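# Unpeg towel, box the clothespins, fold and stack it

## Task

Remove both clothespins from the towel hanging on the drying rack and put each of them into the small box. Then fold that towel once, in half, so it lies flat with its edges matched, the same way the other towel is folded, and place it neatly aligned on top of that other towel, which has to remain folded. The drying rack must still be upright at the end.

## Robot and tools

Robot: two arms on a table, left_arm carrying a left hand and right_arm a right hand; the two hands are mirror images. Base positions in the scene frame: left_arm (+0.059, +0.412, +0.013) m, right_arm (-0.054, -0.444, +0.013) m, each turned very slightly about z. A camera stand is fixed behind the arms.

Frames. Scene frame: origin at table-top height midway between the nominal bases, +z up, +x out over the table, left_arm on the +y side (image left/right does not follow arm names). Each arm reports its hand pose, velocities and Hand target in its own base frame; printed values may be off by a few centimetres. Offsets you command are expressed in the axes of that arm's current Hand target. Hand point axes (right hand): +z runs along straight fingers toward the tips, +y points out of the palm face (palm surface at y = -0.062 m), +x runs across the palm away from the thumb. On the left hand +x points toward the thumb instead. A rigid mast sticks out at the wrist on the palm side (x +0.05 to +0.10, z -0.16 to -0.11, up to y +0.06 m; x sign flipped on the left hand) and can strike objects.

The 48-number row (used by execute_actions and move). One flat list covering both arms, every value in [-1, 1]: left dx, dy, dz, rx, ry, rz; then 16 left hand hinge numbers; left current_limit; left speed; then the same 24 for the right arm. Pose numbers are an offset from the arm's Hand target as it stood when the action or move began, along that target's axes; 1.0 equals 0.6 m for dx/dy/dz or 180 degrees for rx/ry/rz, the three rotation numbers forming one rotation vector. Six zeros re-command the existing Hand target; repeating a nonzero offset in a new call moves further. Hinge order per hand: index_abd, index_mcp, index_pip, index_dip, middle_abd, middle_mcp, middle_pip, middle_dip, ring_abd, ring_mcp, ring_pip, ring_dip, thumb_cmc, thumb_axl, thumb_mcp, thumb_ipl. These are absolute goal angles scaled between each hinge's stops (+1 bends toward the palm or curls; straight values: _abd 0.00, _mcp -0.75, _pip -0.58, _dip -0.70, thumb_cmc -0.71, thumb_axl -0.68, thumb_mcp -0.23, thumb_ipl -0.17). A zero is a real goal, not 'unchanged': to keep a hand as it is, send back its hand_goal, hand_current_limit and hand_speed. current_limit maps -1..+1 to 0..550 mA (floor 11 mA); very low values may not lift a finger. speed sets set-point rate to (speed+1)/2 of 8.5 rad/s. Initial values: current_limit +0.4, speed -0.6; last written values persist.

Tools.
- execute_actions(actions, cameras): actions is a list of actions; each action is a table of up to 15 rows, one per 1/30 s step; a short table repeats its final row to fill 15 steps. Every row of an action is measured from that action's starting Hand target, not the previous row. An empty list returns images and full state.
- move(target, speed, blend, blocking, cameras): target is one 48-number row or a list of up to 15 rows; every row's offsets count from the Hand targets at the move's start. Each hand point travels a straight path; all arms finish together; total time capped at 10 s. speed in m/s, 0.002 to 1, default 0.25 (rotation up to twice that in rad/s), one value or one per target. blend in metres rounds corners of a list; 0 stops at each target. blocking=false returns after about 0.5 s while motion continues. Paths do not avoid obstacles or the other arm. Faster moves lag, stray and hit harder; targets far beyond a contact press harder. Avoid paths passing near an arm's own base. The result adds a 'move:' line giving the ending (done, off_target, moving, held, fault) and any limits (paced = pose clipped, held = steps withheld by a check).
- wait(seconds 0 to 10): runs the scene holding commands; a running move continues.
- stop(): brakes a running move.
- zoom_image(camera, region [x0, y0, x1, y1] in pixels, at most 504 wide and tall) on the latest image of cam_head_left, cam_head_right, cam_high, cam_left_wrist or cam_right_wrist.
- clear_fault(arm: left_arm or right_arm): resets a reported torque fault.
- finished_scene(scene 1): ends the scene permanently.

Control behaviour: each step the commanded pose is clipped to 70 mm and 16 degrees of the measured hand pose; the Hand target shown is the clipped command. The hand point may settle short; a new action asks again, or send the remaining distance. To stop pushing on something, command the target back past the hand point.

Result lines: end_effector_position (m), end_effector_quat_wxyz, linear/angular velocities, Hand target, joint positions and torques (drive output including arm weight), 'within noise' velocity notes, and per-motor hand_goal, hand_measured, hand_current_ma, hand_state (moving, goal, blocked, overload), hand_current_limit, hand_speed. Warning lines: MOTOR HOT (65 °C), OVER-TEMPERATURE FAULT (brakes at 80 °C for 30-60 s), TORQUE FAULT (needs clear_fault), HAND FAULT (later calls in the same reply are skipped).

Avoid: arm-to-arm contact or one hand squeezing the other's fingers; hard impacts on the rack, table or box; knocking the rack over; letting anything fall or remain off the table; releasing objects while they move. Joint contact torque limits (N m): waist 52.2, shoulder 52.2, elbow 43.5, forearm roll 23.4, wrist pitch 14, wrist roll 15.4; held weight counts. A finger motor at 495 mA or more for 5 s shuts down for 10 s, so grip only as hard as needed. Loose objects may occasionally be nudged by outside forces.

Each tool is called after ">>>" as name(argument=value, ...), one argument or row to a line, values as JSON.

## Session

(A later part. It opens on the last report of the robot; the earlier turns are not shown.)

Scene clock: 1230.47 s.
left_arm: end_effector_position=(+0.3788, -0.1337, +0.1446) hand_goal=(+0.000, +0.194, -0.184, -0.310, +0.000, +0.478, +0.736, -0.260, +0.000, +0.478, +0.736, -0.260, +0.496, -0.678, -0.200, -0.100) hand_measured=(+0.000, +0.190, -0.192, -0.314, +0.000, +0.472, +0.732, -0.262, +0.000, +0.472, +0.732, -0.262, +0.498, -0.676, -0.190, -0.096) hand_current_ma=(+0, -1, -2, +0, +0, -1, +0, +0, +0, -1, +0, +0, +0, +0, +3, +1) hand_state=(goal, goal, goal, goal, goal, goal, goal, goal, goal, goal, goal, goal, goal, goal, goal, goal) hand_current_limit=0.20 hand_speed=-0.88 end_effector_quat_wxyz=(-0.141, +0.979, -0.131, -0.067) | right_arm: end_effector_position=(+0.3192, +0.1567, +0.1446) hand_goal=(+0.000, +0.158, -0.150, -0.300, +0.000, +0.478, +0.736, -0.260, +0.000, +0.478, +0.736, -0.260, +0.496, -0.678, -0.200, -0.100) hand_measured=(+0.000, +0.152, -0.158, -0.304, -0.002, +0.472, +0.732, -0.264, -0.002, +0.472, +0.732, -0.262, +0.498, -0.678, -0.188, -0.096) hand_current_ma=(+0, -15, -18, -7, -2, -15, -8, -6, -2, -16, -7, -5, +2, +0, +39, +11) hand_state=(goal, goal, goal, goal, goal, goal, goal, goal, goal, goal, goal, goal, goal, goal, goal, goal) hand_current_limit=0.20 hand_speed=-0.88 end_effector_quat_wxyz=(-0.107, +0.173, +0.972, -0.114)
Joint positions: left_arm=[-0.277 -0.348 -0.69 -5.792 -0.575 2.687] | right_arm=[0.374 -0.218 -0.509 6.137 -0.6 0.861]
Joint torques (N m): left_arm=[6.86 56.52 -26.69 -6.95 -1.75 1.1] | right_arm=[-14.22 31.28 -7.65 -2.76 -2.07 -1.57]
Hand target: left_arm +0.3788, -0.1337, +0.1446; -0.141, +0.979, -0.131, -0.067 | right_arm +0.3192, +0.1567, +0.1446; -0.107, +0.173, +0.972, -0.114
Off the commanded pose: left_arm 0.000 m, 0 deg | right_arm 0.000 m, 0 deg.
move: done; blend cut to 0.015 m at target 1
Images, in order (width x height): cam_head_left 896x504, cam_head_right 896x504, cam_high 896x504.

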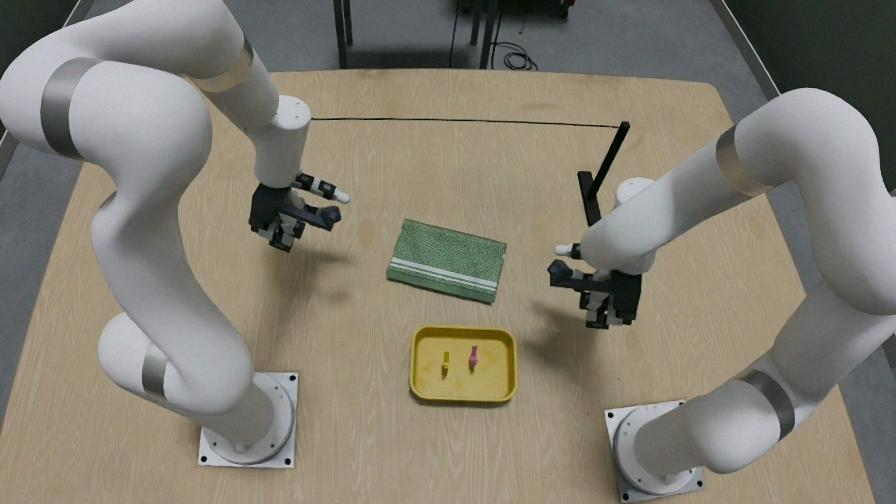

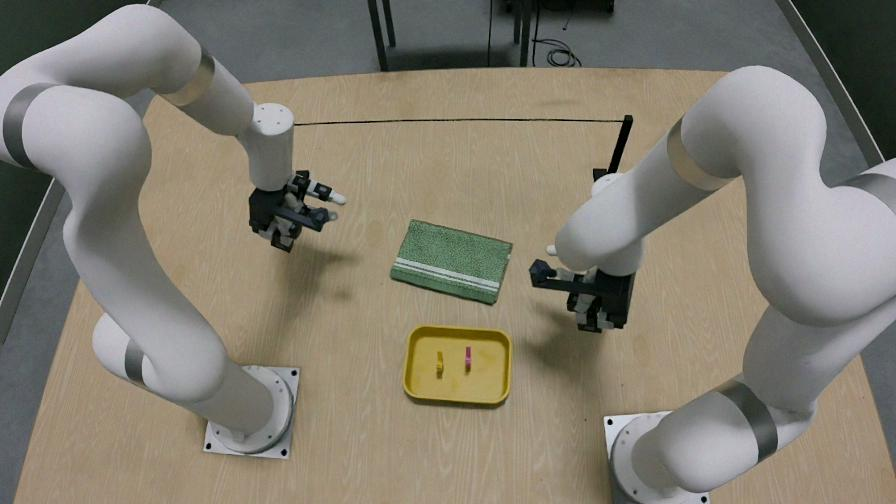

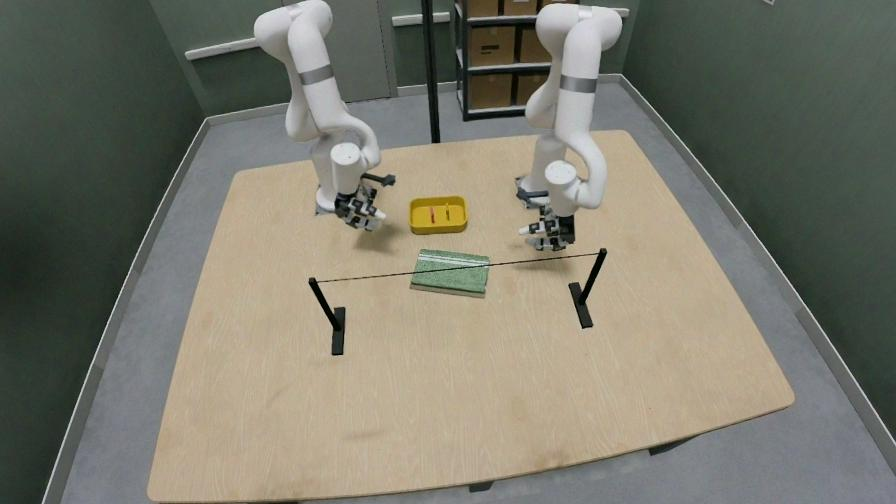

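>>> move(
  target=[
    [0.1205,0.3167,-0.0503,0,0.0556,0, 0,-0.274,-0.285,-0.551, 0,-0.274,-0.285,-0.551, 0,0.479,0.737,-0.26, 0.497,-0.678,-0.2,-0.1, 0.2,-0.6, -0.1205,0.3303,-0.0540,0,-0.0556,0, 0,-0.274,-0.285,-0.551, 0,-0.274,-0.285,-0.551, 0,0.479,0.737,-0.26, 0.497,-0.678,-0.2,-0.1, 0.2,-0.6],
  ],
  speed=0.12,
  cameras=["cam_head_left", "cam_high"],
)

>>> zoom_image(
  camera="cam_head_left",
  region=[380, 190, 520, 310],
)

>>> zoom_image(
  camera="cam_high",
  region=[390, 220, 510, 305],
)

Scene clock: 1289.43 s.
left_arm: end_effector_position=(+0.3983, -0.3357, +0.1121) hand_goal=(+0.000, -0.274, -0.286, -0.552, +0.000, -0.274, -0.286, -0.552, +0.000, +0.478, +0.736, -0.260, +0.496, -0.678, -0.200, -0.100) hand_measured=(+0.000, -0.274, -0.286, -0.550, +0.000, -0.276, -0.284, -0.550, +0.000, +0.472, +0.732, -0.262, +0.498, -0.676, -0.190, -0.096) hand_current_ma=(+0, +0, +0, +0, +0, +0, +0, +0, +0, -1, +0, +0, +0, +0, +3, +1) hand_state=(goal, goal, goal, goal, goal, goal, goal, goal, goal, goal, goal, goal, goal, goal, goal, goal) hand_current_limit=0.20 hand_speed=-0.60 end_effector_quat_wxyz=(-0.129, +0.981, -0.143, +0.019) | right_arm: end_effector_position=(+0.4448, +0.3054, +0.1147) hand_goal=(+0.000, -0.274, -0.286, -0.552, +0.000, -0.274, -0.286, -0.552, +0.000, +0.478, +0.736, -0.260, +0.496, -0.678, -0.200, -0.100) hand_measured=(+0.000, -0.274, -0.286, -0.550, -0.002, -0.274, -0.284, -0.550, -0.002, +0.472, +0.732, -0.262, +0.498, -0.678, -0.190, -0.096) hand_current_ma=(+0, -2, +1, +5, -2, -2, +2, +5, -2, -16, -7, -5, +2, +0, +38, +11) hand_state=(goal, goal, goal, goal, goal, goal, goal, goal, goal, goal, goal, goal, goal, goal, goal, goal) hand_current_limit=0.20 hand_speed=-0.60 end_effector_quat_wxyz=(-0.028, +0.164, +0.978, -0.127)
Joint positions: left_arm=[-0.671 -0.551 -0.898 -5.764 -0.504 2.284] | right_arm=[0.603 -0.575 -0.95 6.03 -0.609 1.16]
Joint torques (N m): left_arm=[-4.55 28.4 -27.25 5.91 0.34 -0.99] | right_arm=[-14.57 43.23 -8.52 2.95 1.64 -1.62]
Hand target: left_arm +0.3983, -0.3357, +0.1121; -0.129, +0.981, -0.143, +0.019 | right_arm +0.4448, +0.3054, +0.1148; -0.028, +0.164, +0.978, -0.127 (not the last commanded pose)
Off the commanded pose: left_arm 0.000 m, 0 deg | right_arm 0.016 m, 1 deg.
move: held (right_arm; a check stopped the path); limits=held
pose unreachable (right arm): on one or more control steps of this call, first in action 0 (counted from 0), this arm could not follow its commanded pose, so it was not sent that pose on those steps. It may still have moved: this result reports where it is.
cause: moving toward the commanded pose would bring a part of the arm too close to another arm (a part of this arm just beyond joint 6 (wrist roll) and a part of the left arm just beyond its joint 6 (wrist roll), along the way the arms are being sent, or toward where that arm still pushes).
Images, in order (width x height): cam_head_left 896x504, cam_high 896x504.

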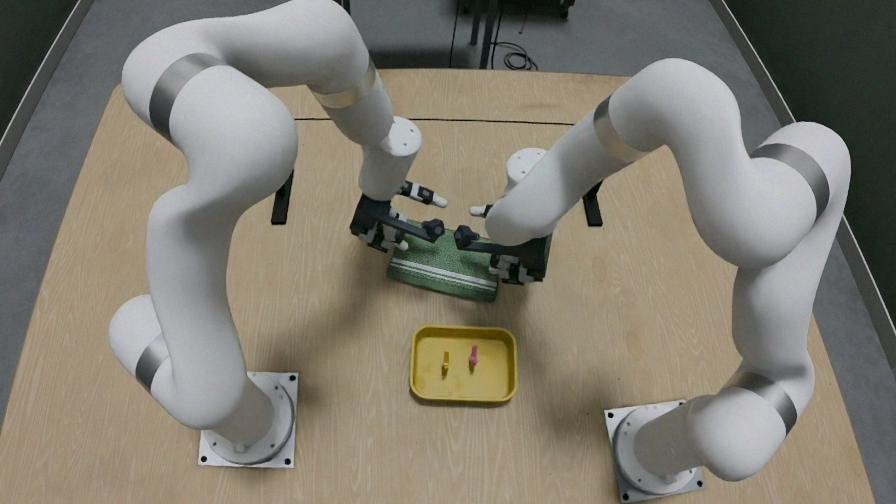

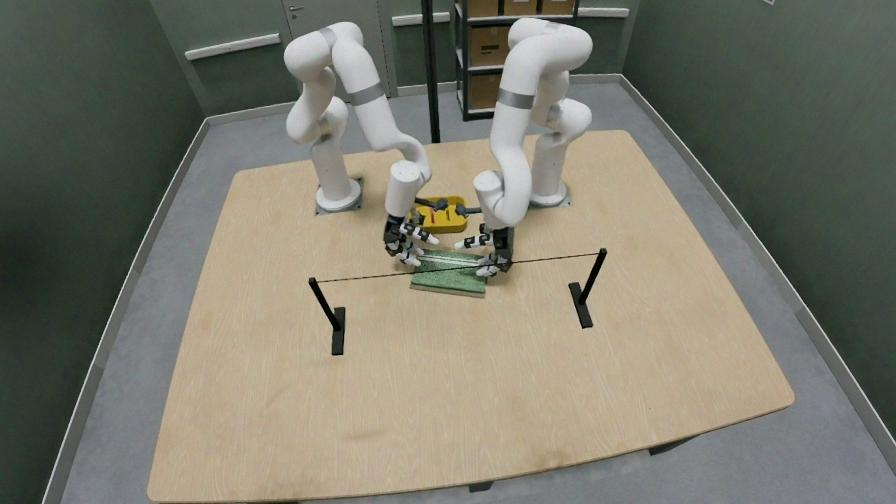

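Scaled by 3.600 from the camera's 896x504 image, which has a finer 1280x720 frame.

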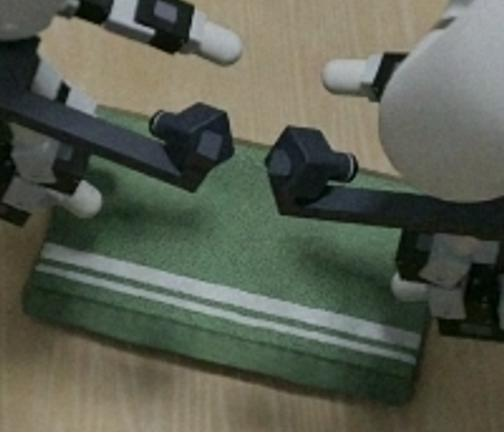

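Scaled by 4.200 from the camera's 896x504 image, which has a finer 1280x720 frame.

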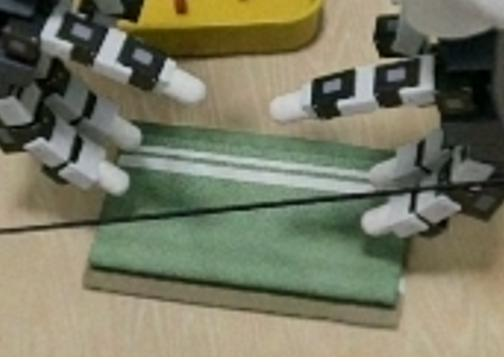

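>>> move(
  target=[
    [0.0003,-0.0247,0.0413,0,0,0, 0,-0.068,-0.285,-0.696, 0,-0.068,-0.285,-0.696, 0,0.479,0.737,-0.26, 0.497,-0.678,-0.2,-0.1, 0.2,-0.6, -0.0098,0.0012,0.039,0,-0.0039,0, 0,-0.068,-0.285,-0.696, 0,-0.068,-0.285,-0.696, 0,0.479,0.737,-0.26, 0.497,-0.678,-0.2,-0.1, 0.2,-0.6],
  ],
  speed=0.05,
  cameras=["cam_head_left", "cam_high"],
)

>>> zoom_image(
  camera="cam_head_left",
  region=[380, 190, 520, 310],
)

>>> zoom_image(
  camera="cam_high",
  region=[390, 220, 510, 305],
)

Scene clock: 1300.47 s.
left_arm: end_effector_position=(+0.4044, -0.3160, +0.0920) hand_goal=(+0.000, -0.068, -0.286, -0.696, +0.000, -0.068, -0.286, -0.696, +0.000, +0.478, +0.736, -0.260, +0.496, -0.678, -0.200, -0.100) hand_measured=(+0.000, -0.080, -0.286, -0.694, +0.000, -0.080, -0.286, -0.694, +0.000, +0.472, +0.732, -0.262, +0.498, -0.676, -0.190, -0.096) hand_current_ma=(+0, -3, +0, +0, +0, -4, +0, +0, +0, -1, +0, +0, +0, +0, +3, +1) hand_state=(goal, goal, goal, goal, goal, goal, goal, goal, goal, goal, goal, goal, goal, goal, goal, goal) hand_current_limit=0.20 hand_speed=-0.60 end_effector_quat_wxyz=(-0.129, +0.981, -0.143, +0.019) | right_arm: end_effector_position=(+0.4484, +0.2986, +0.0919) hand_goal=(+0.000, -0.068, -0.286, -0.696, +0.000, -0.068, -0.286, -0.696, +0.000, +0.478, +0.736, -0.260, +0.496, -0.678, -0.200, -0.100) hand_measured=(+0.000, -0.082, -0.286, -0.694, -0.002, -0.080, -0.286, -0.694, -0.002, +0.472, +0.732, -0.262, +0.498, -0.678, -0.190, -0.096) hand_current_ma=(+0, -40, +1, +5, -2, -32, +1, +6, -2, -16, -7, -5, +2, +0, +38, +11) hand_state=(goal, goal, goal, goal, goal, goal, goal, goal, goal, goal, goal, goal, goal, goal, goal, goal) hand_current_limit=0.20 hand_speed=-0.60 end_effector_quat_wxyz=(-0.022, +0.163, +0.978, -0.128)
Joint positions: left_arm=[-0.632 -0.583 -0.881 -5.697 -0.455 2.252] | right_arm=[0.592 -0.618 -0.945 5.985 -0.557 1.193]
Joint torques (N m): left_arm=[7.57 27.3 -11.89 5.35 1.31 -1.22] | right_arm=[-13.91 20.13 -8.22 -3.03 1.53 1.36]
Hand target: left_arm +0.4044, -0.3159, +0.0920; -0.129, +0.981, -0.143, +0.019 | right_arm +0.4483, +0.2985, +0.0919; -0.022, +0.163, +0.978, -0.128
Off the commanded pose: left_arm 0.000 m, 0 deg | right_arm 0.000 m, 0 deg.
move: done
Images, in order (width x height): cam_head_left 896x504, cam_high 896x504.

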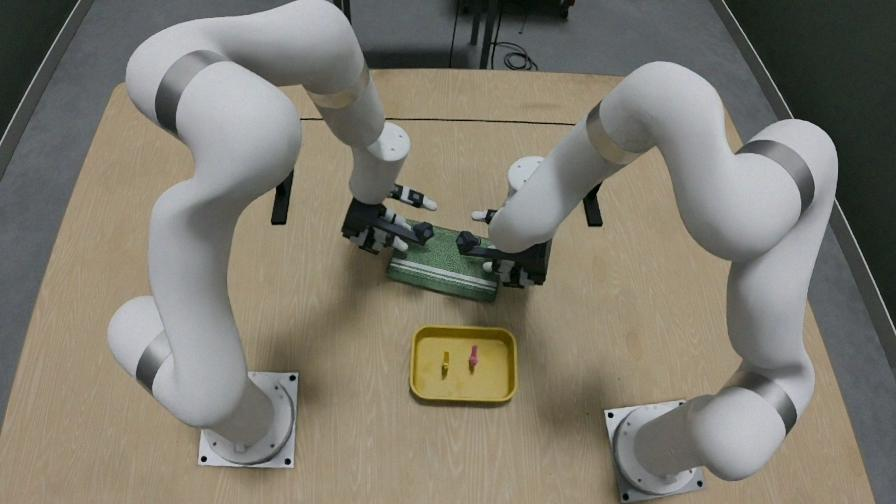

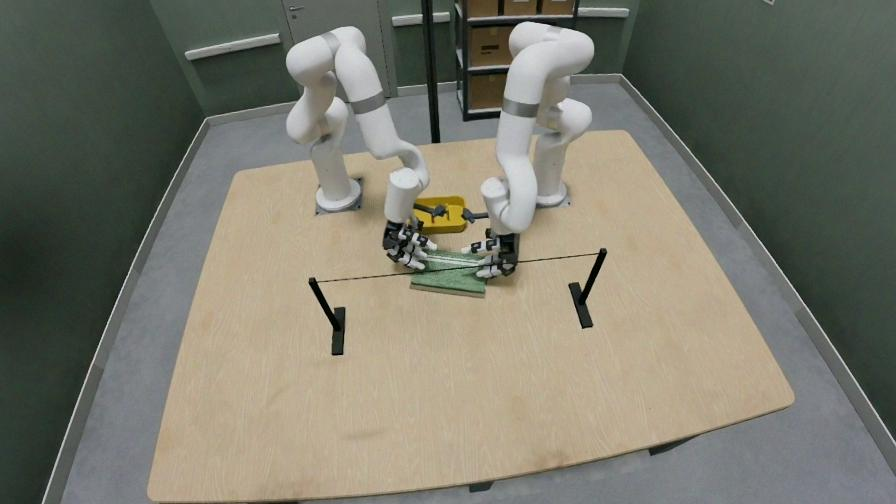

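Scaled by 3.600 from the camera's 896x504 image, which has a finer 1280x720 frame.

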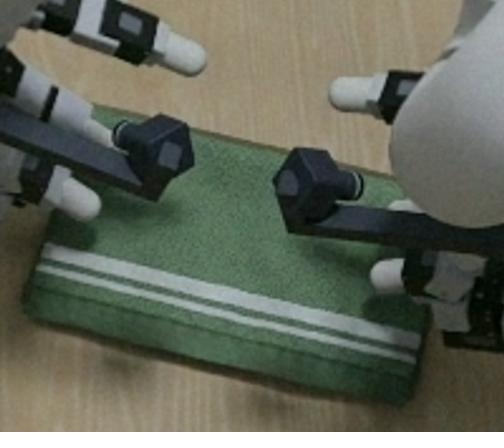

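Scaled by 4.200 from the camera's 896x504 image, which has a finer 1280x720 frame.

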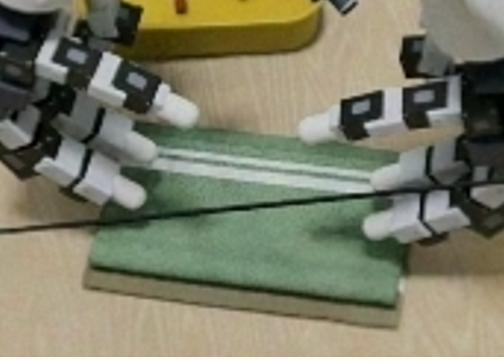

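>>> move(
  target=[0,0.01035,0.03864,0,0,0, 0,-0.068,-0.285,-0.696, 0,-0.068,-0.285,-0.696, 0,0.479,0.737,-0.26, 0.497,-0.678,-0.2,-0.1, 0.2,-0.6, 0,0.01035,0.03864,0,0,0, 0,-0.068,-0.285,-0.696, 0,-0.068,-0.285,-0.696, 0,0.479,0.737,-0.26, 0.497,-0.678,-0.2,-0.1, 0.2,-0.6],
  speed=0.04,
  cameras=["cam_head_left", "cam_high"],
)

>>> zoom_image(
  camera="cam_head_left",
  region=[380, 210, 520, 310],
)

>>> zoom_image(
  camera="cam_high",
  region=[400, 235, 500, 305],
)

Scene clock: 1306.17 s.
left_arm: end_effector_position=(+0.4044, -0.3159, +0.0680) hand_goal=(+0.000, -0.068, -0.286, -0.696, +0.000, -0.068, -0.286, -0.696, +0.000, +0.478, +0.736, -0.260, +0.496, -0.678, -0.200, -0.100) hand_measured=(+0.000, -0.080, -0.286, -0.694, +0.000, -0.080, -0.286, -0.694, +0.000, +0.472, +0.732, -0.262, +0.498, -0.676, -0.190, -0.096) hand_current_ma=(+0, -3, +0, +0, +0, -4, +0, +0, +0, -1, +0, +0, +0, +0, +3, +1) hand_state=(goal, goal, goal, goal, goal, goal, goal, goal, goal, goal, goal, goal, goal, goal, goal, goal) hand_current_limit=0.20 hand_speed=-0.60 end_effector_quat_wxyz=(-0.129, +0.981, -0.143, +0.019) | right_arm: end_effector_position=(+0.4483, +0.2985, +0.0679) hand_goal=(+0.000, -0.068, -0.286, -0.696, +0.000, -0.068, -0.286, -0.696, +0.000, +0.478, +0.736, -0.260, +0.496, -0.678, -0.200, -0.100) hand_measured=(+0.000, -0.082, -0.286, -0.694, -0.002, -0.080, -0.286, -0.694, -0.002, +0.472, +0.732, -0.262, +0.498, -0.678, -0.190, -0.096) hand_current_ma=(+0, -40, +1, +5, -2, -32, +1, +6, -2, -16, -7, -5, +2, +0, +38, +11) hand_state=(goal, goal, goal, goal, goal, goal, goal, goal, goal, goal, goal, goal, goal, goal, goal, goal) hand_current_limit=0.20 hand_speed=-0.60 end_effector_quat_wxyz=(-0.022, +0.163, +0.978, -0.128)
Joint positions: left_arm=[-0.631 -0.636 -0.888 -5.64 -0.418 2.188] | right_arm=[0.592 -0.67 -0.952 5.963 -0.515 1.22]
Joint torques (N m): left_arm=[1.24 27.84 -25.68 6.17 1.46 -1.04] | right_arm=[-7.72 20.66 -14.62 -2.96 1.61 1.33]
Hand target: left_arm +0.4044, -0.3160, +0.0680; -0.129, +0.981, -0.143, +0.019 | right_arm +0.4483, +0.2986, +0.0679; -0.022, +0.163, +0.978, -0.128
Off the commanded pose: left_arm 0.000 m, 0 deg | right_arm 0.000 m, 0 deg.
move: done
Images, in order (width x height): cam_head_left 896x504, cam_high 896x504.

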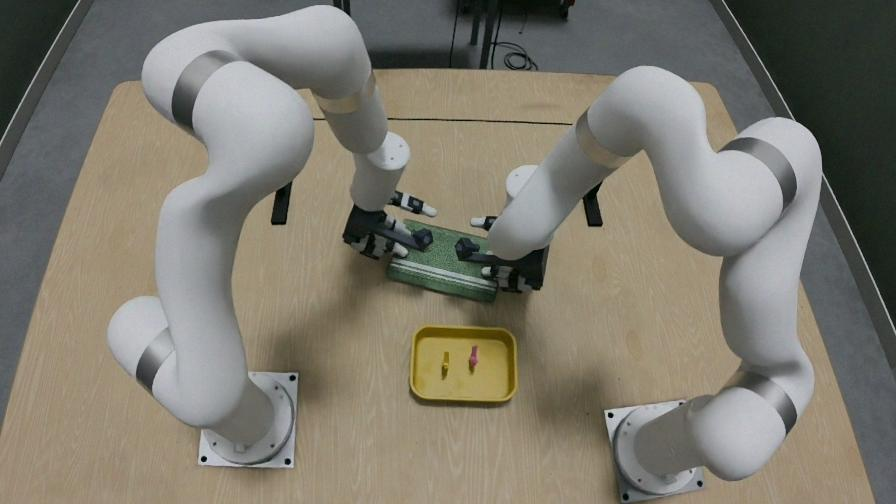

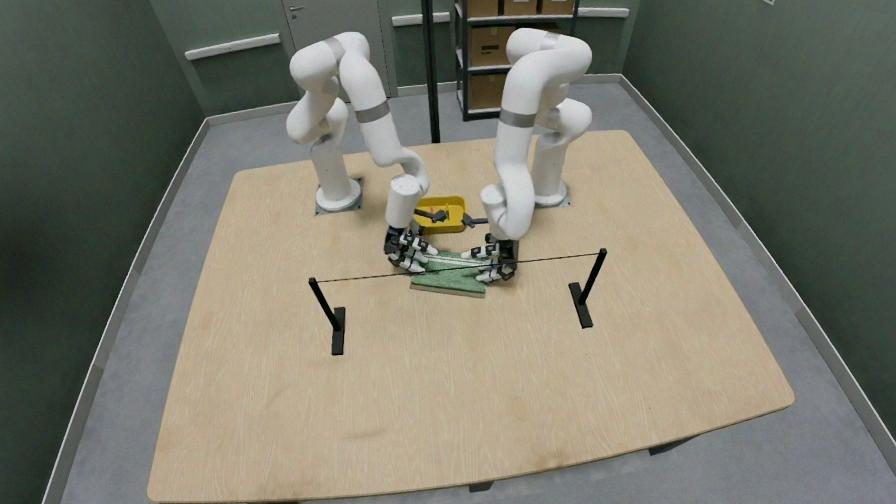

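Scaled by 3.600 from the camera's 896x504 image, which has a finer 1280x720 frame.

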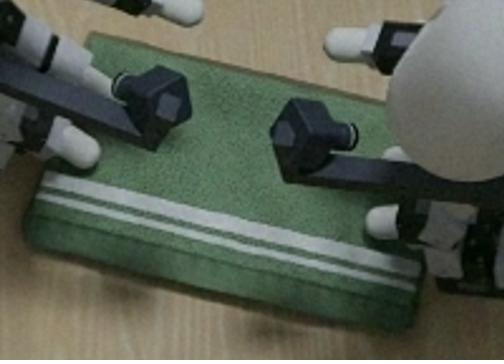

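Scaled by 5.040 from the camera's 896x504 image, which has a finer 1280x720 frame.

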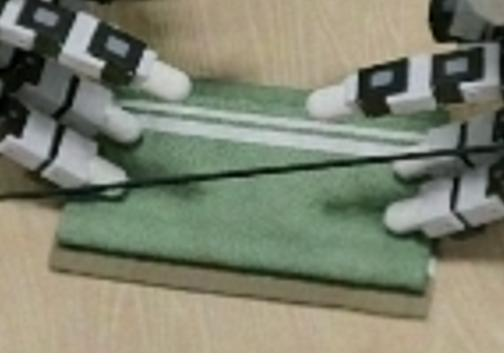

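>>> move(
  target=[0,0.00259,0.00966,0,0,0, 0,-0.068,-0.285,-0.696, 0,-0.068,-0.285,-0.696, 0,0.479,0.737,-0.26, 0.497,-0.678,-0.2,-0.1, 0.2,-0.6, 0,0.00259,0.00966,0,0,0, 0,-0.068,-0.285,-0.696, 0,-0.068,-0.285,-0.696, 0,0.479,0.737,-0.26, 0.497,-0.678,-0.2,-0.1, 0.2,-0.6],
  speed=0.03,
)

Scene clock: 1311.67 s.
left_arm: end_effector_position=(+0.4044, -0.3160, +0.0620) hand_goal=(+0.000, -0.068, -0.286, -0.696, +0.000, -0.068, -0.286, -0.696, +0.000, +0.478, +0.736, -0.260, +0.496, -0.678, -0.200, -0.100) hand_measured=(+0.000, -0.068, -0.284, -0.694, +0.000, -0.068, -0.284, -0.694, +0.000, +0.472, +0.732, -0.262, +0.498, -0.676, -0.190, -0.096) hand_current_ma=(+0, +0, +0, +0, +0, +0, +0, +0, +0, -1, +0, +0, +0, +0, +3, +1) hand_state=(goal, goal, goal, goal, goal, goal, goal, goal, goal, goal, goal, goal, goal, goal, goal, goal) hand_current_limit=0.20 hand_speed=-0.60 end_effector_quat_wxyz=(-0.129, +0.981, -0.143, +0.019) | right_arm: end_effector_position=(+0.4483, +0.2986, +0.0619) hand_goal=(+0.000, -0.068, -0.286, -0.696, +0.000, -0.068, -0.286, -0.696, +0.000, +0.478, +0.736, -0.260, +0.496, -0.678, -0.200, -0.100) hand_measured=(+0.000, -0.078, -0.286, -0.694, -0.002, -0.076, -0.286, -0.694, -0.002, +0.472, +0.732, -0.262, +0.498, -0.678, -0.190, -0.096) hand_current_ma=(+0, -27, +1, +5, -2, -23, +1, +6, -2, -16, -7, -5, +2, +0, +38, +11) hand_state=(goal, goal, goal, goal, goal, goal, goal, goal, goal, goal, goal, goal, goal, goal, goal, goal) hand_current_limit=0.20 hand_speed=-0.60 end_effector_quat_wxyz=(-0.022, +0.163, +0.978, -0.128)
Joint positions: left_arm=[-0.632 -0.65 -0.89 -5.624 -0.409 2.171] | right_arm=[0.592 -0.683 -0.955 5.957 -0.505 1.227]
Joint torques (N m): left_arm=[-0.02 27.18 -24.71 5.31 1.65 -0.94] | right_arm=[13.92 22.4 -14.46 -2.93 1.58 1.39]
Hand target: left_arm +0.4044, -0.3160, +0.0620; -0.129, +0.981, -0.143, +0.019 | right_arm +0.4483, +0.2986, +0.0619; -0.022, +0.163, +0.978, -0.128
Off the commanded pose: left_arm 0.000 m, 0 deg | right_arm 0.000 m, 0 deg.
move: done

>>> move(
  target=[0,0.00216,0.00805,0,0,0, 0,-0.068,-0.285,-0.696, 0,-0.068,-0.285,-0.696, 0,0.479,0.737,-0.26, 0.497,-0.678,-0.2,-0.1, 0.2,-0.6, 0,0.00216,0.00805,0,0,0, 0,-0.068,-0.285,-0.696, 0,-0.068,-0.285,-0.696, 0,0.479,0.737,-0.26, 0.497,-0.678,-0.2,-0.1, 0.2,-0.6],
  speed=0.03,
)

Scene clock: 1316.10 s.
left_arm: end_effector_position=(+0.4044, -0.3160, +0.0570) hand_goal=(+0.000, -0.068, -0.286, -0.696, +0.000, -0.068, -0.286, -0.696, +0.000, +0.478, +0.736, -0.260, +0.496, -0.678, -0.200, -0.100) hand_measured=(+0.000, -0.050, -0.268, -0.688, +0.000, -0.048, -0.270, -0.688, +0.000, +0.472, +0.732, -0.262, +0.498, -0.676, -0.190, -0.096) hand_current_ma=(+0, +8, +8, +1, +0, +9, +5, +1, +0, -1, +0, +0, +0, +0, +3, +1) hand_state=(goal, goal, goal, goal, goal, blocked, goal, goal, goal, goal, goal, goal, goal, goal, goal, goal) hand_current_limit=0.20 hand_speed=-0.60 end_effector_quat_wxyz=(-0.129, +0.981, -0.143, +0.019) | right_arm: end_effector_position=(+0.4483, +0.2986, +0.0569) hand_goal=(+0.000, -0.068, -0.286, -0.696, +0.000, -0.068, -0.286, -0.696, +0.000, +0.478, +0.736, -0.260, +0.496, -0.678, -0.200, -0.100) hand_measured=(+0.000, -0.056, -0.276, -0.692, -0.002, -0.056, -0.276, -0.690, -0.002, +0.472, +0.732, -0.262, +0.498, -0.678, -0.190, -0.096) hand_current_ma=(+0, +34, +27, +9, -2, +33, +27, +12, -2, -16, -7, -5, +2, +0, +38, +11) hand_state=(goal, goal, goal, goal, goal, goal, goal, goal, goal, goal, goal, goal, goal, goal, goal, goal) hand_current_limit=0.20 hand_speed=-0.60 end_effector_quat_wxyz=(-0.022, +0.163, +0.978, -0.128)
Joint positions: left_arm=[-0.632 -0.661 -0.892 -5.611 -0.401 2.157] | right_arm=[0.592 -0.694 -0.957 5.951 -0.497 1.233]
Joint torques (N m): left_arm=[-0.54 25.67 -24.14 5.31 1.53 -1.06] | right_arm=[14.56 18.98 -14.28 -2.92 2.03 1.22]
Hand target: left_arm +0.4044, -0.3160, +0.0570; -0.129, +0.981, -0.143, +0.019 | right_arm +0.4483, +0.2986, +0.0569; -0.022, +0.163, +0.978, -0.128
Off the commanded pose: left_arm 0.000 m, 0 deg | right_arm 0.000 m, 0 deg.
move: done

>>> move(
  target=[0.025,0,0,0,0,0, 0,-0.068,-0.285,-0.696, 0,-0.068,-0.285,-0.696, 0,0.479,0.737,-0.26, 0.497,-0.678,-0.2,-0.1, 0.2,-0.6, -0.025,0,0,0,0,0, 0,-0.068,-0.285,-0.696, 0,-0.068,-0.285,-0.696, 0,0.479,0.737,-0.26, 0.497,-0.678,-0.2,-0.1, 0.2,-0.6],
  speed=0.02,
  cameras=["cam_head_left", "cam_high"],
)

>>> zoom_image(
  camera="cam_head_left",
  region=[380, 210, 520, 310],
)

>>> zoom_image(
  camera="cam_high",
  region=[400, 235, 500, 305],
)

Scene clock: 1330.43 s.
left_arm: end_effector_position=(+0.4187, -0.3202, +0.0570) hand_goal=(+0.000, -0.068, -0.286, -0.696, +0.000, -0.068, -0.286, -0.696, +0.000, +0.478, +0.736, -0.260, +0.496, -0.678, -0.200, -0.100) hand_measured=(+0.010, -0.048, -0.266, -0.688, +0.010, -0.046, -0.270, -0.688, +0.000, +0.472, +0.732, -0.262, +0.498, -0.676, -0.190, -0.096) hand_current_ma=(+2, +10, +8, +2, +2, +12, +5, +2, +0, -1, +0, +0, +0, +0, +3, +1) hand_state=(goal, blocked, goal, goal, goal, blocked, goal, goal, goal, goal, goal, goal, goal, goal, goal, goal) hand_current_limit=0.20 hand_speed=-0.60 end_effector_quat_wxyz=(-0.129, +0.981, -0.143, +0.019) | right_arm: end_effector_position=(+0.4625, +0.2937, +0.0569) hand_goal=(+0.000, -0.068, -0.286, -0.696, +0.000, -0.068, -0.286, -0.696, +0.000, +0.478, +0.736, -0.260, +0.496, -0.678, -0.200, -0.100) hand_measured=(+0.008, -0.052, -0.274, -0.690, +0.008, -0.054, -0.274, -0.690, -0.002, +0.472, +0.732, -0.262, +0.498, -0.678, -0.190, -0.096) hand_current_ma=(+16, +44, +28, +11, +15, +42, +29, +16, -2, -16, -7, -5, +2, +0, +38, +11) hand_state=(goal, goal, goal, goal, goal, goal, goal, goal, goal, goal, goal, goal, goal, goal, goal, goal) hand_current_limit=0.20 hand_speed=-0.60 end_effector_quat_wxyz=(-0.022, +0.163, +0.978, -0.128)
Joint positions: left_arm=[-0.622 -0.682 -0.934 -5.635 -0.416 2.193] | right_arm=[0.569 -0.708 -0.984 5.948 -0.507 1.212]
Joint torques (N m): left_arm=[6.92 26.47 -26.05 -7.12 -1.78 0.88] | right_arm=[-14.02 19.85 -13.69 -2.79 -1.9 -1.32]
Hand target: left_arm +0.4187, -0.3203, +0.0570; -0.129, +0.981, -0.143, +0.019 | right_arm +0.4625, +0.2937, +0.0569; -0.022, +0.163, +0.978, -0.128
Off the commanded pose: left_arm 0.000 m, 0 deg | right_arm 0.000 m, 0 deg.
move: done
Images, in order (width x height): cam_head_left 896x504, cam_high 896x504.

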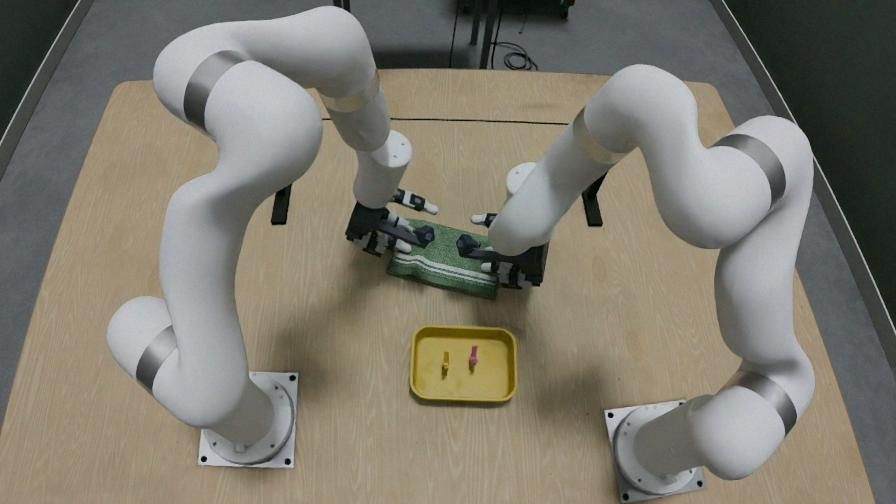

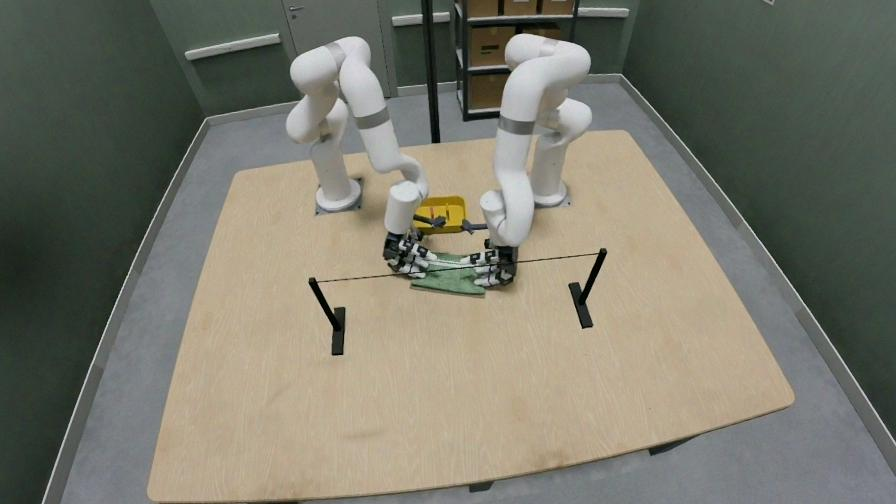

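Scaled by 3.600 from the camera's 896x504 image, which has a finer 1280x720 frame.

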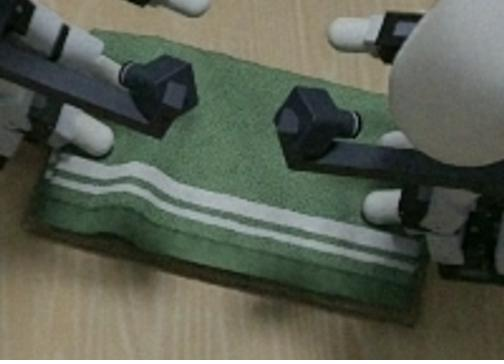

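Scaled by 5.040 from the camera's 896x504 image, which has a finer 1280x720 frame.

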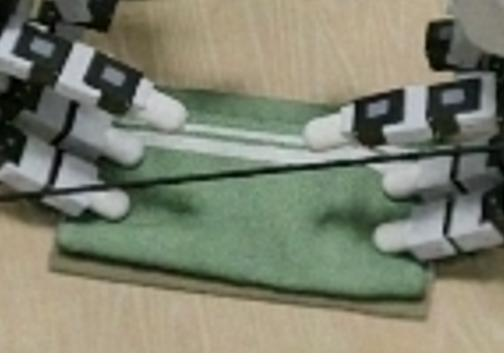

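>>> move(
  target=[0,-0.0216,-0.0805,0,0,0, 0,-0.068,-0.285,-0.696, 0,-0.068,-0.285,-0.696, 0,0.479,0.737,-0.26, 0.497,-0.678,-0.2,-0.1, 0.2,-0.6, 0,-0.0216,-0.0805,0,0,0, 0,-0.068,-0.285,-0.696, 0,-0.068,-0.285,-0.696, 0,0.479,0.737,-0.26, 0.497,-0.678,-0.2,-0.1, 0.2,-0.6],
  speed=0.04,
  cameras=["cam_head_left", "cam_head_right", "cam_high"],
)

>>> zoom_image(
  camera="cam_head_left",
  region=[380, 210, 520, 310],
)

>>> zoom_image(
  camera="cam_high",
  region=[400, 235, 500, 305],
)

>>> zoom_image(
  camera="cam_head_right",
  region=[380, 210, 520, 310],
)

Scene clock: 1336.97 s.
left_arm: end_effector_position=(+0.4187, -0.3202, +0.1070) hand_goal=(+0.000, -0.068, -0.286, -0.696, +0.000, -0.068, -0.286, -0.696, +0.000, +0.478, +0.736, -0.260, +0.496, -0.678, -0.200, -0.100) hand_measured=(+0.002, -0.070, -0.286, -0.694, +0.004, -0.070, -0.286, -0.694, +0.000, +0.472, +0.732, -0.262, +0.498, -0.676, -0.190, -0.096) hand_current_ma=(+0, +0, +0, +0, +0, +0, +0, +0, +0, -1, +0, +0, +0, +0, +3, +1) hand_state=(goal, goal, goal, goal, goal, goal, goal, goal, goal, goal, goal, goal, goal, goal, goal, goal) hand_current_limit=0.20 hand_speed=-0.60 end_effector_quat_wxyz=(-0.129, +0.981, -0.143, +0.019) | right_arm: end_effector_position=(+0.4625, +0.2936, +0.1069) hand_goal=(+0.000, -0.068, -0.286, -0.696, +0.000, -0.068, -0.286, -0.696, +0.000, +0.478, +0.736, -0.260, +0.496, -0.678, -0.200, -0.100) hand_measured=(+0.004, -0.072, -0.286, -0.694, +0.004, -0.070, -0.286, -0.694, -0.002, +0.472, +0.732, -0.262, +0.498, -0.678, -0.190, -0.096) hand_current_ma=(+5, -7, +1, +5, +6, -5, +1, +6, -2, -16, -7, -5, +2, +0, +38, +11) hand_state=(goal, goal, goal, goal, goal, goal, goal, goal, goal, goal, goal, goal, goal, goal, goal, goal) hand_current_limit=0.20 hand_speed=-0.60 end_effector_quat_wxyz=(-0.022, +0.163, +0.978, -0.128)
Joint positions: left_arm=[-0.621 -0.574 -0.92 -5.742 -0.494 2.313] | right_arm=[0.569 -0.603 -0.97 5.993 -0.594 1.158]
Joint torques (N m): left_arm=[6.68 66.25 -12.36 -6.67 -1.57 1.06] | right_arm=[-13.5 44.05 -8.5 2.95 -1.8 -1.41]
Hand target: left_arm +0.4187, -0.3202, +0.1070; -0.129, +0.981, -0.143, +0.019 | right_arm +0.4625, +0.2937, +0.1069; -0.022, +0.163, +0.978, -0.128
Off the commanded pose: left_arm 0.000 m, 0 deg | right_arm 0.000 m, 0 deg.
move: done
Images, in order (width x height): cam_head_left 896x504, cam_head_right 896x504, cam_high 896x504.

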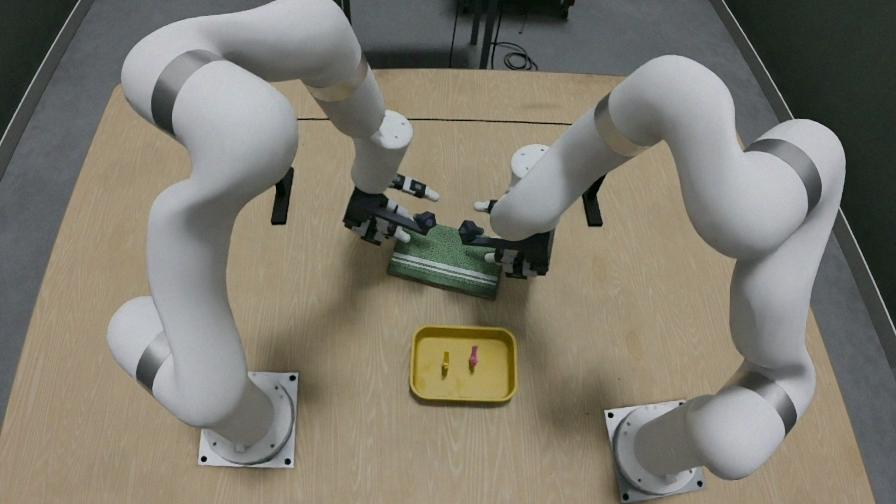

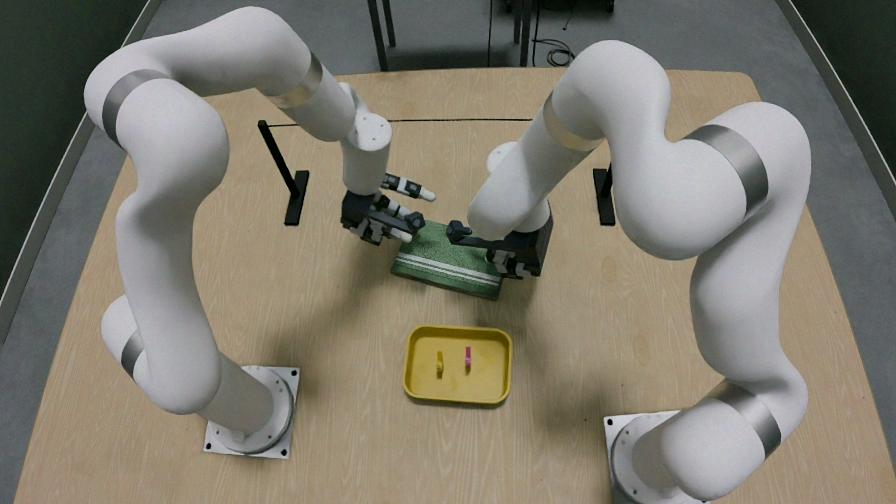

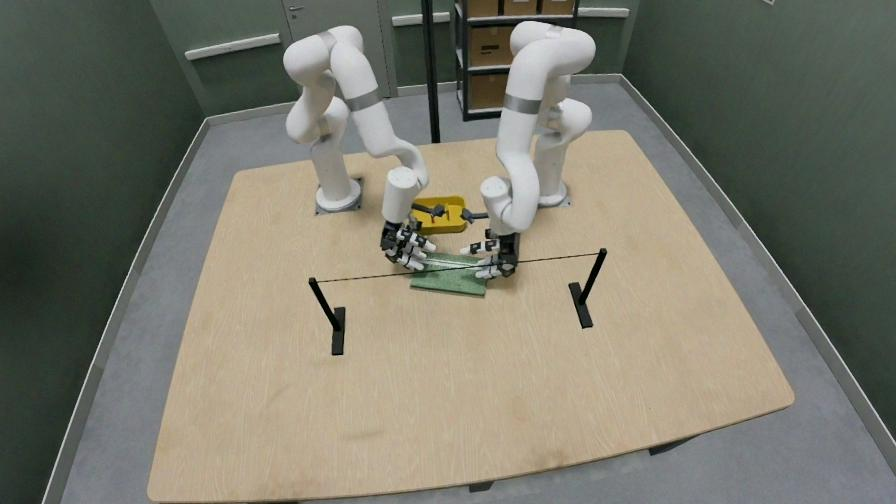

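Scaled by 3.600 from the camera's 896x504 image, which has a finer 1280x720 frame.

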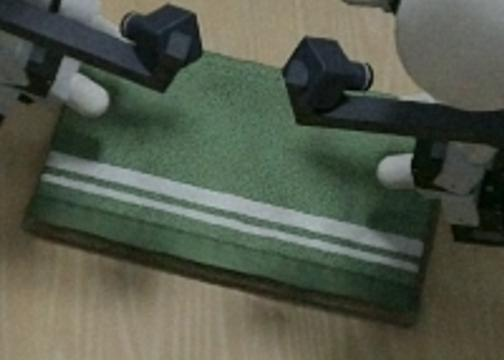

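Scaled by 5.040 from the camera's 896x504 image, which has a finer 1280x720 frame.

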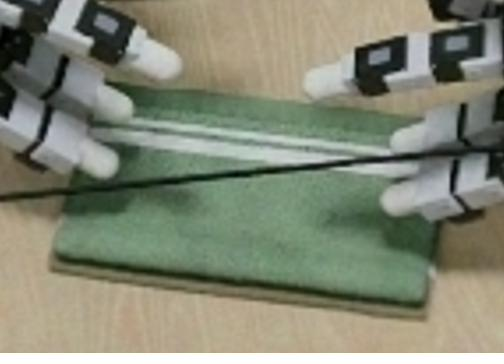

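Scaled by 3.600 from the camera's 896x504 image, which has a finer 1280x720 frame.

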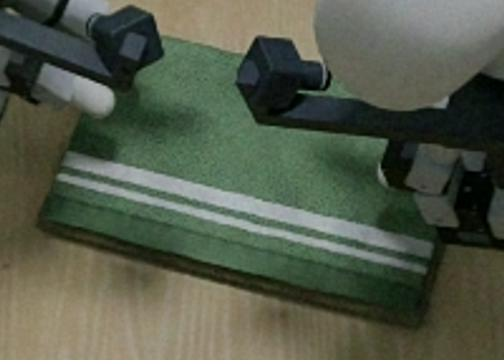

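>>> move(
  target=[0,-0.2148,-0.0287,0,0,0, 0,-0.068,-0.285,-0.696, 0,-0.068,-0.285,-0.696, 0,0.479,0.737,-0.26, 0.497,-0.678,-0.2,-0.1, 0.2,-0.6, 0,-0.2148,-0.0287,0,0,0, 0,-0.068,-0.285,-0.696, 0,-0.068,-0.285,-0.696, 0,0.479,0.737,-0.26, 0.497,-0.678,-0.2,-0.1, 0.2,-0.6],
  speed=0.12,
  cameras=["cam_head_left", "cam_head_right", "cam_high"],
)

>>> zoom_image(
  camera="cam_head_left",
  region=[380, 210, 520, 310],
)

>>> zoom_image(
  camera="cam_high",
  region=[400, 235, 500, 305],
)

>>> zoom_image(
  camera="cam_head_left",
  region=[380, 250, 450, 300],
)

>>> zoom_image(
  camera="cam_head_left",
  region=[440, 260, 510, 310],
)

>>> zoom_image(
  camera="cam_high",
  region=[405, 270, 455, 305],
)

>>> zoom_image(
  camera="cam_high",
  region=[445, 270, 495, 305],
)

Scene clock: 1345.47 s.
left_arm: end_effector_position=(+0.4530, -0.2051, +0.1569) hand_goal=(+0.000, -0.068, -0.286, -0.696, +0.000, -0.068, -0.286, -0.696, +0.000, +0.478, +0.736, -0.260, +0.496, -0.678, -0.200, -0.100) hand_measured=(+0.002, -0.070, -0.286, -0.694, +0.004, -0.072, -0.286, -0.694, +0.000, +0.472, +0.732, -0.262, +0.498, -0.676, -0.190, -0.096) hand_current_ma=(+0, +0, +0, +0, +0, +0, +0, +0, +0, -1, +0, +0, +0, +0, +3, +1) hand_state=(goal, goal, goal, goal, goal, goal, goal, goal, goal, goal, goal, goal, goal, goal, goal, goal) hand_current_limit=0.20 hand_speed=-0.60 end_effector_quat_wxyz=(-0.129, +0.981, -0.143, +0.019) | right_arm: end_effector_position=(+0.4237, +0.1801, +0.1568) hand_goal=(+0.000, -0.068, -0.286, -0.696, +0.000, -0.068, -0.286, -0.696, +0.000, +0.478, +0.736, -0.260, +0.496, -0.678, -0.200, -0.100) hand_measured=(+0.002, -0.072, -0.286, -0.694, +0.004, -0.070, -0.286, -0.694, -0.002, +0.472, +0.732, -0.262, +0.498, -0.678, -0.190, -0.096) hand_current_ma=(+5, -8, +1, +5, +5, -6, +1, +6, -2, -16, -7, -5, +2, +0, +38, +11) hand_state=(goal, goal, goal, goal, goal, goal, goal, goal, goal, goal, goal, goal, goal, goal, goal, goal) hand_current_limit=0.20 hand_speed=-0.60 end_effector_quat_wxyz=(-0.022, +0.163, +0.978, -0.128)
Joint positions: left_arm=[-0.379 -0.426 -0.846 -5.729 -0.51 2.554] | right_arm=[0.393 -0.34 -0.718 5.926 -0.584 1.042]
Joint torques (N m): left_arm=[7.5 62.09 -20.29 -6.59 -1.48 1] | right_arm=[-13.65 36.35 -8.87 -1.96 -1.94 -1.49]
Hand target: left_arm +0.4531, -0.2052, +0.1569; -0.129, +0.981, -0.143, +0.019 | right_arm +0.4237, +0.1801, +0.1568; -0.022, +0.163, +0.978, -0.128
Off the commanded pose: left_arm 0.000 m, 0 deg | right_arm 0.000 m, 0 deg.
move: done
Images, in order (width x height): cam_head_left 896x504, cam_head_right 896x504, cam_high 896x504.

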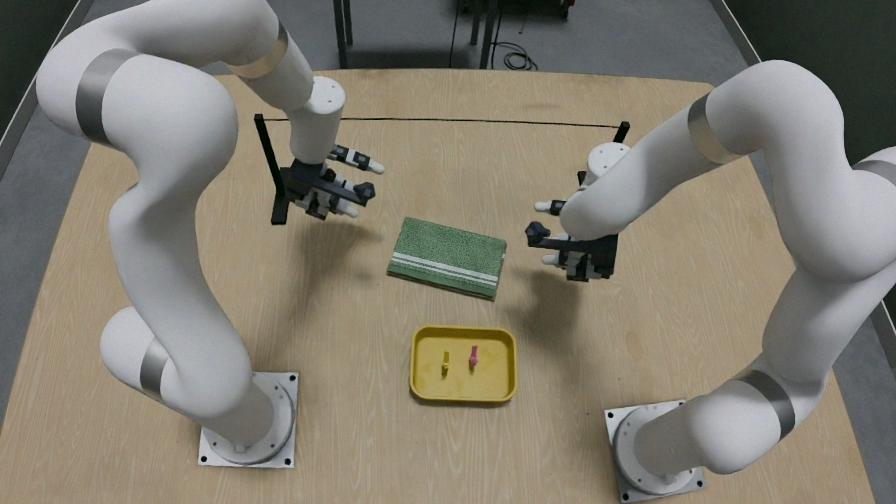

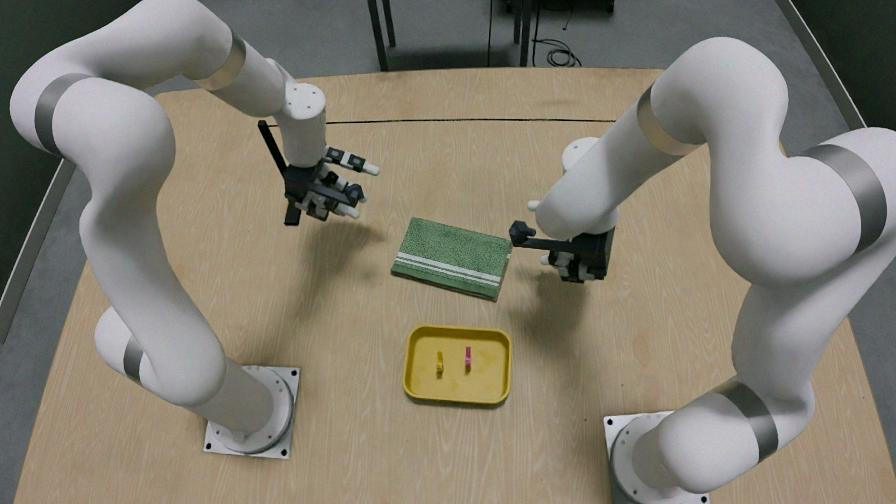

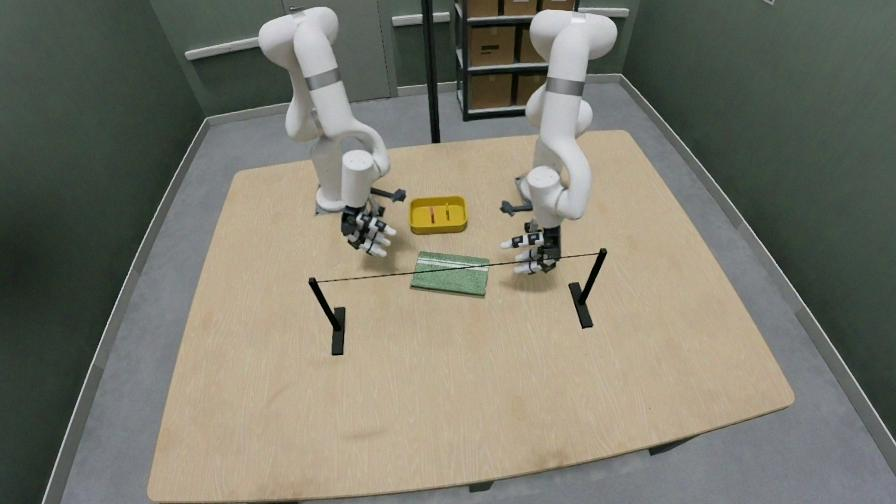

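Scaled by 3.600 from the camera's 896x504 image, which has a finer 1280x720 frame.

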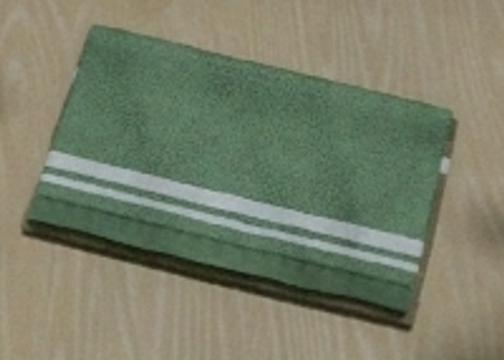

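Scaled by 5.040 from the camera's 896x504 image, which has a finer 1280x720 frame.

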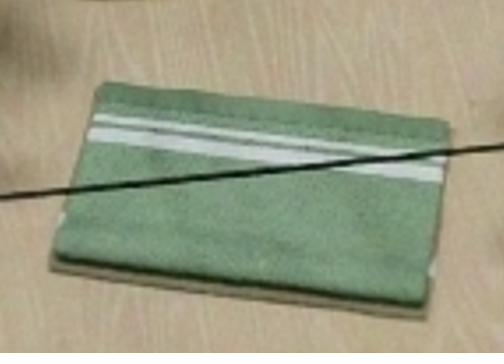

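Scaled by 7.200 from the camera's 896x504 image, which has a finer 1280x720 frame.

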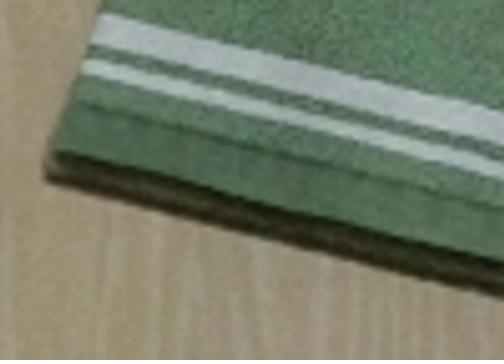

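Scaled by 7.200 from the camera's 896x504 image, which has a finer 1280x720 frame.

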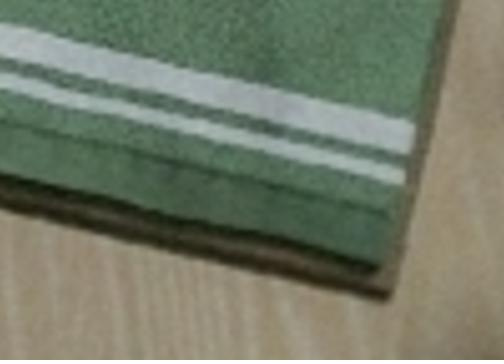

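Scaled by 10.080 from the camera's 896x504 image, which has a finer 1280x720 frame.

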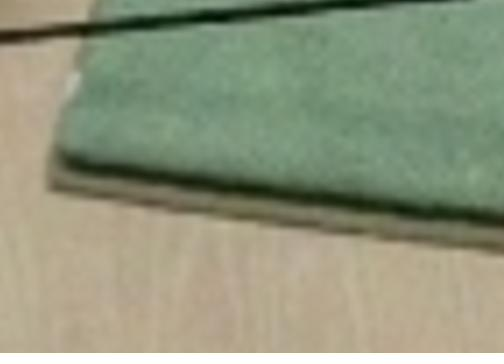

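Scaled by 10.080 from the camera's 896x504 image, which has a finer 1280x720 frame.

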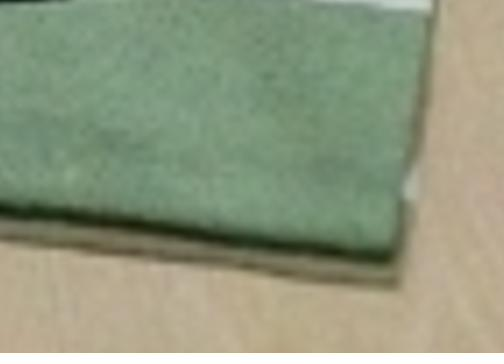

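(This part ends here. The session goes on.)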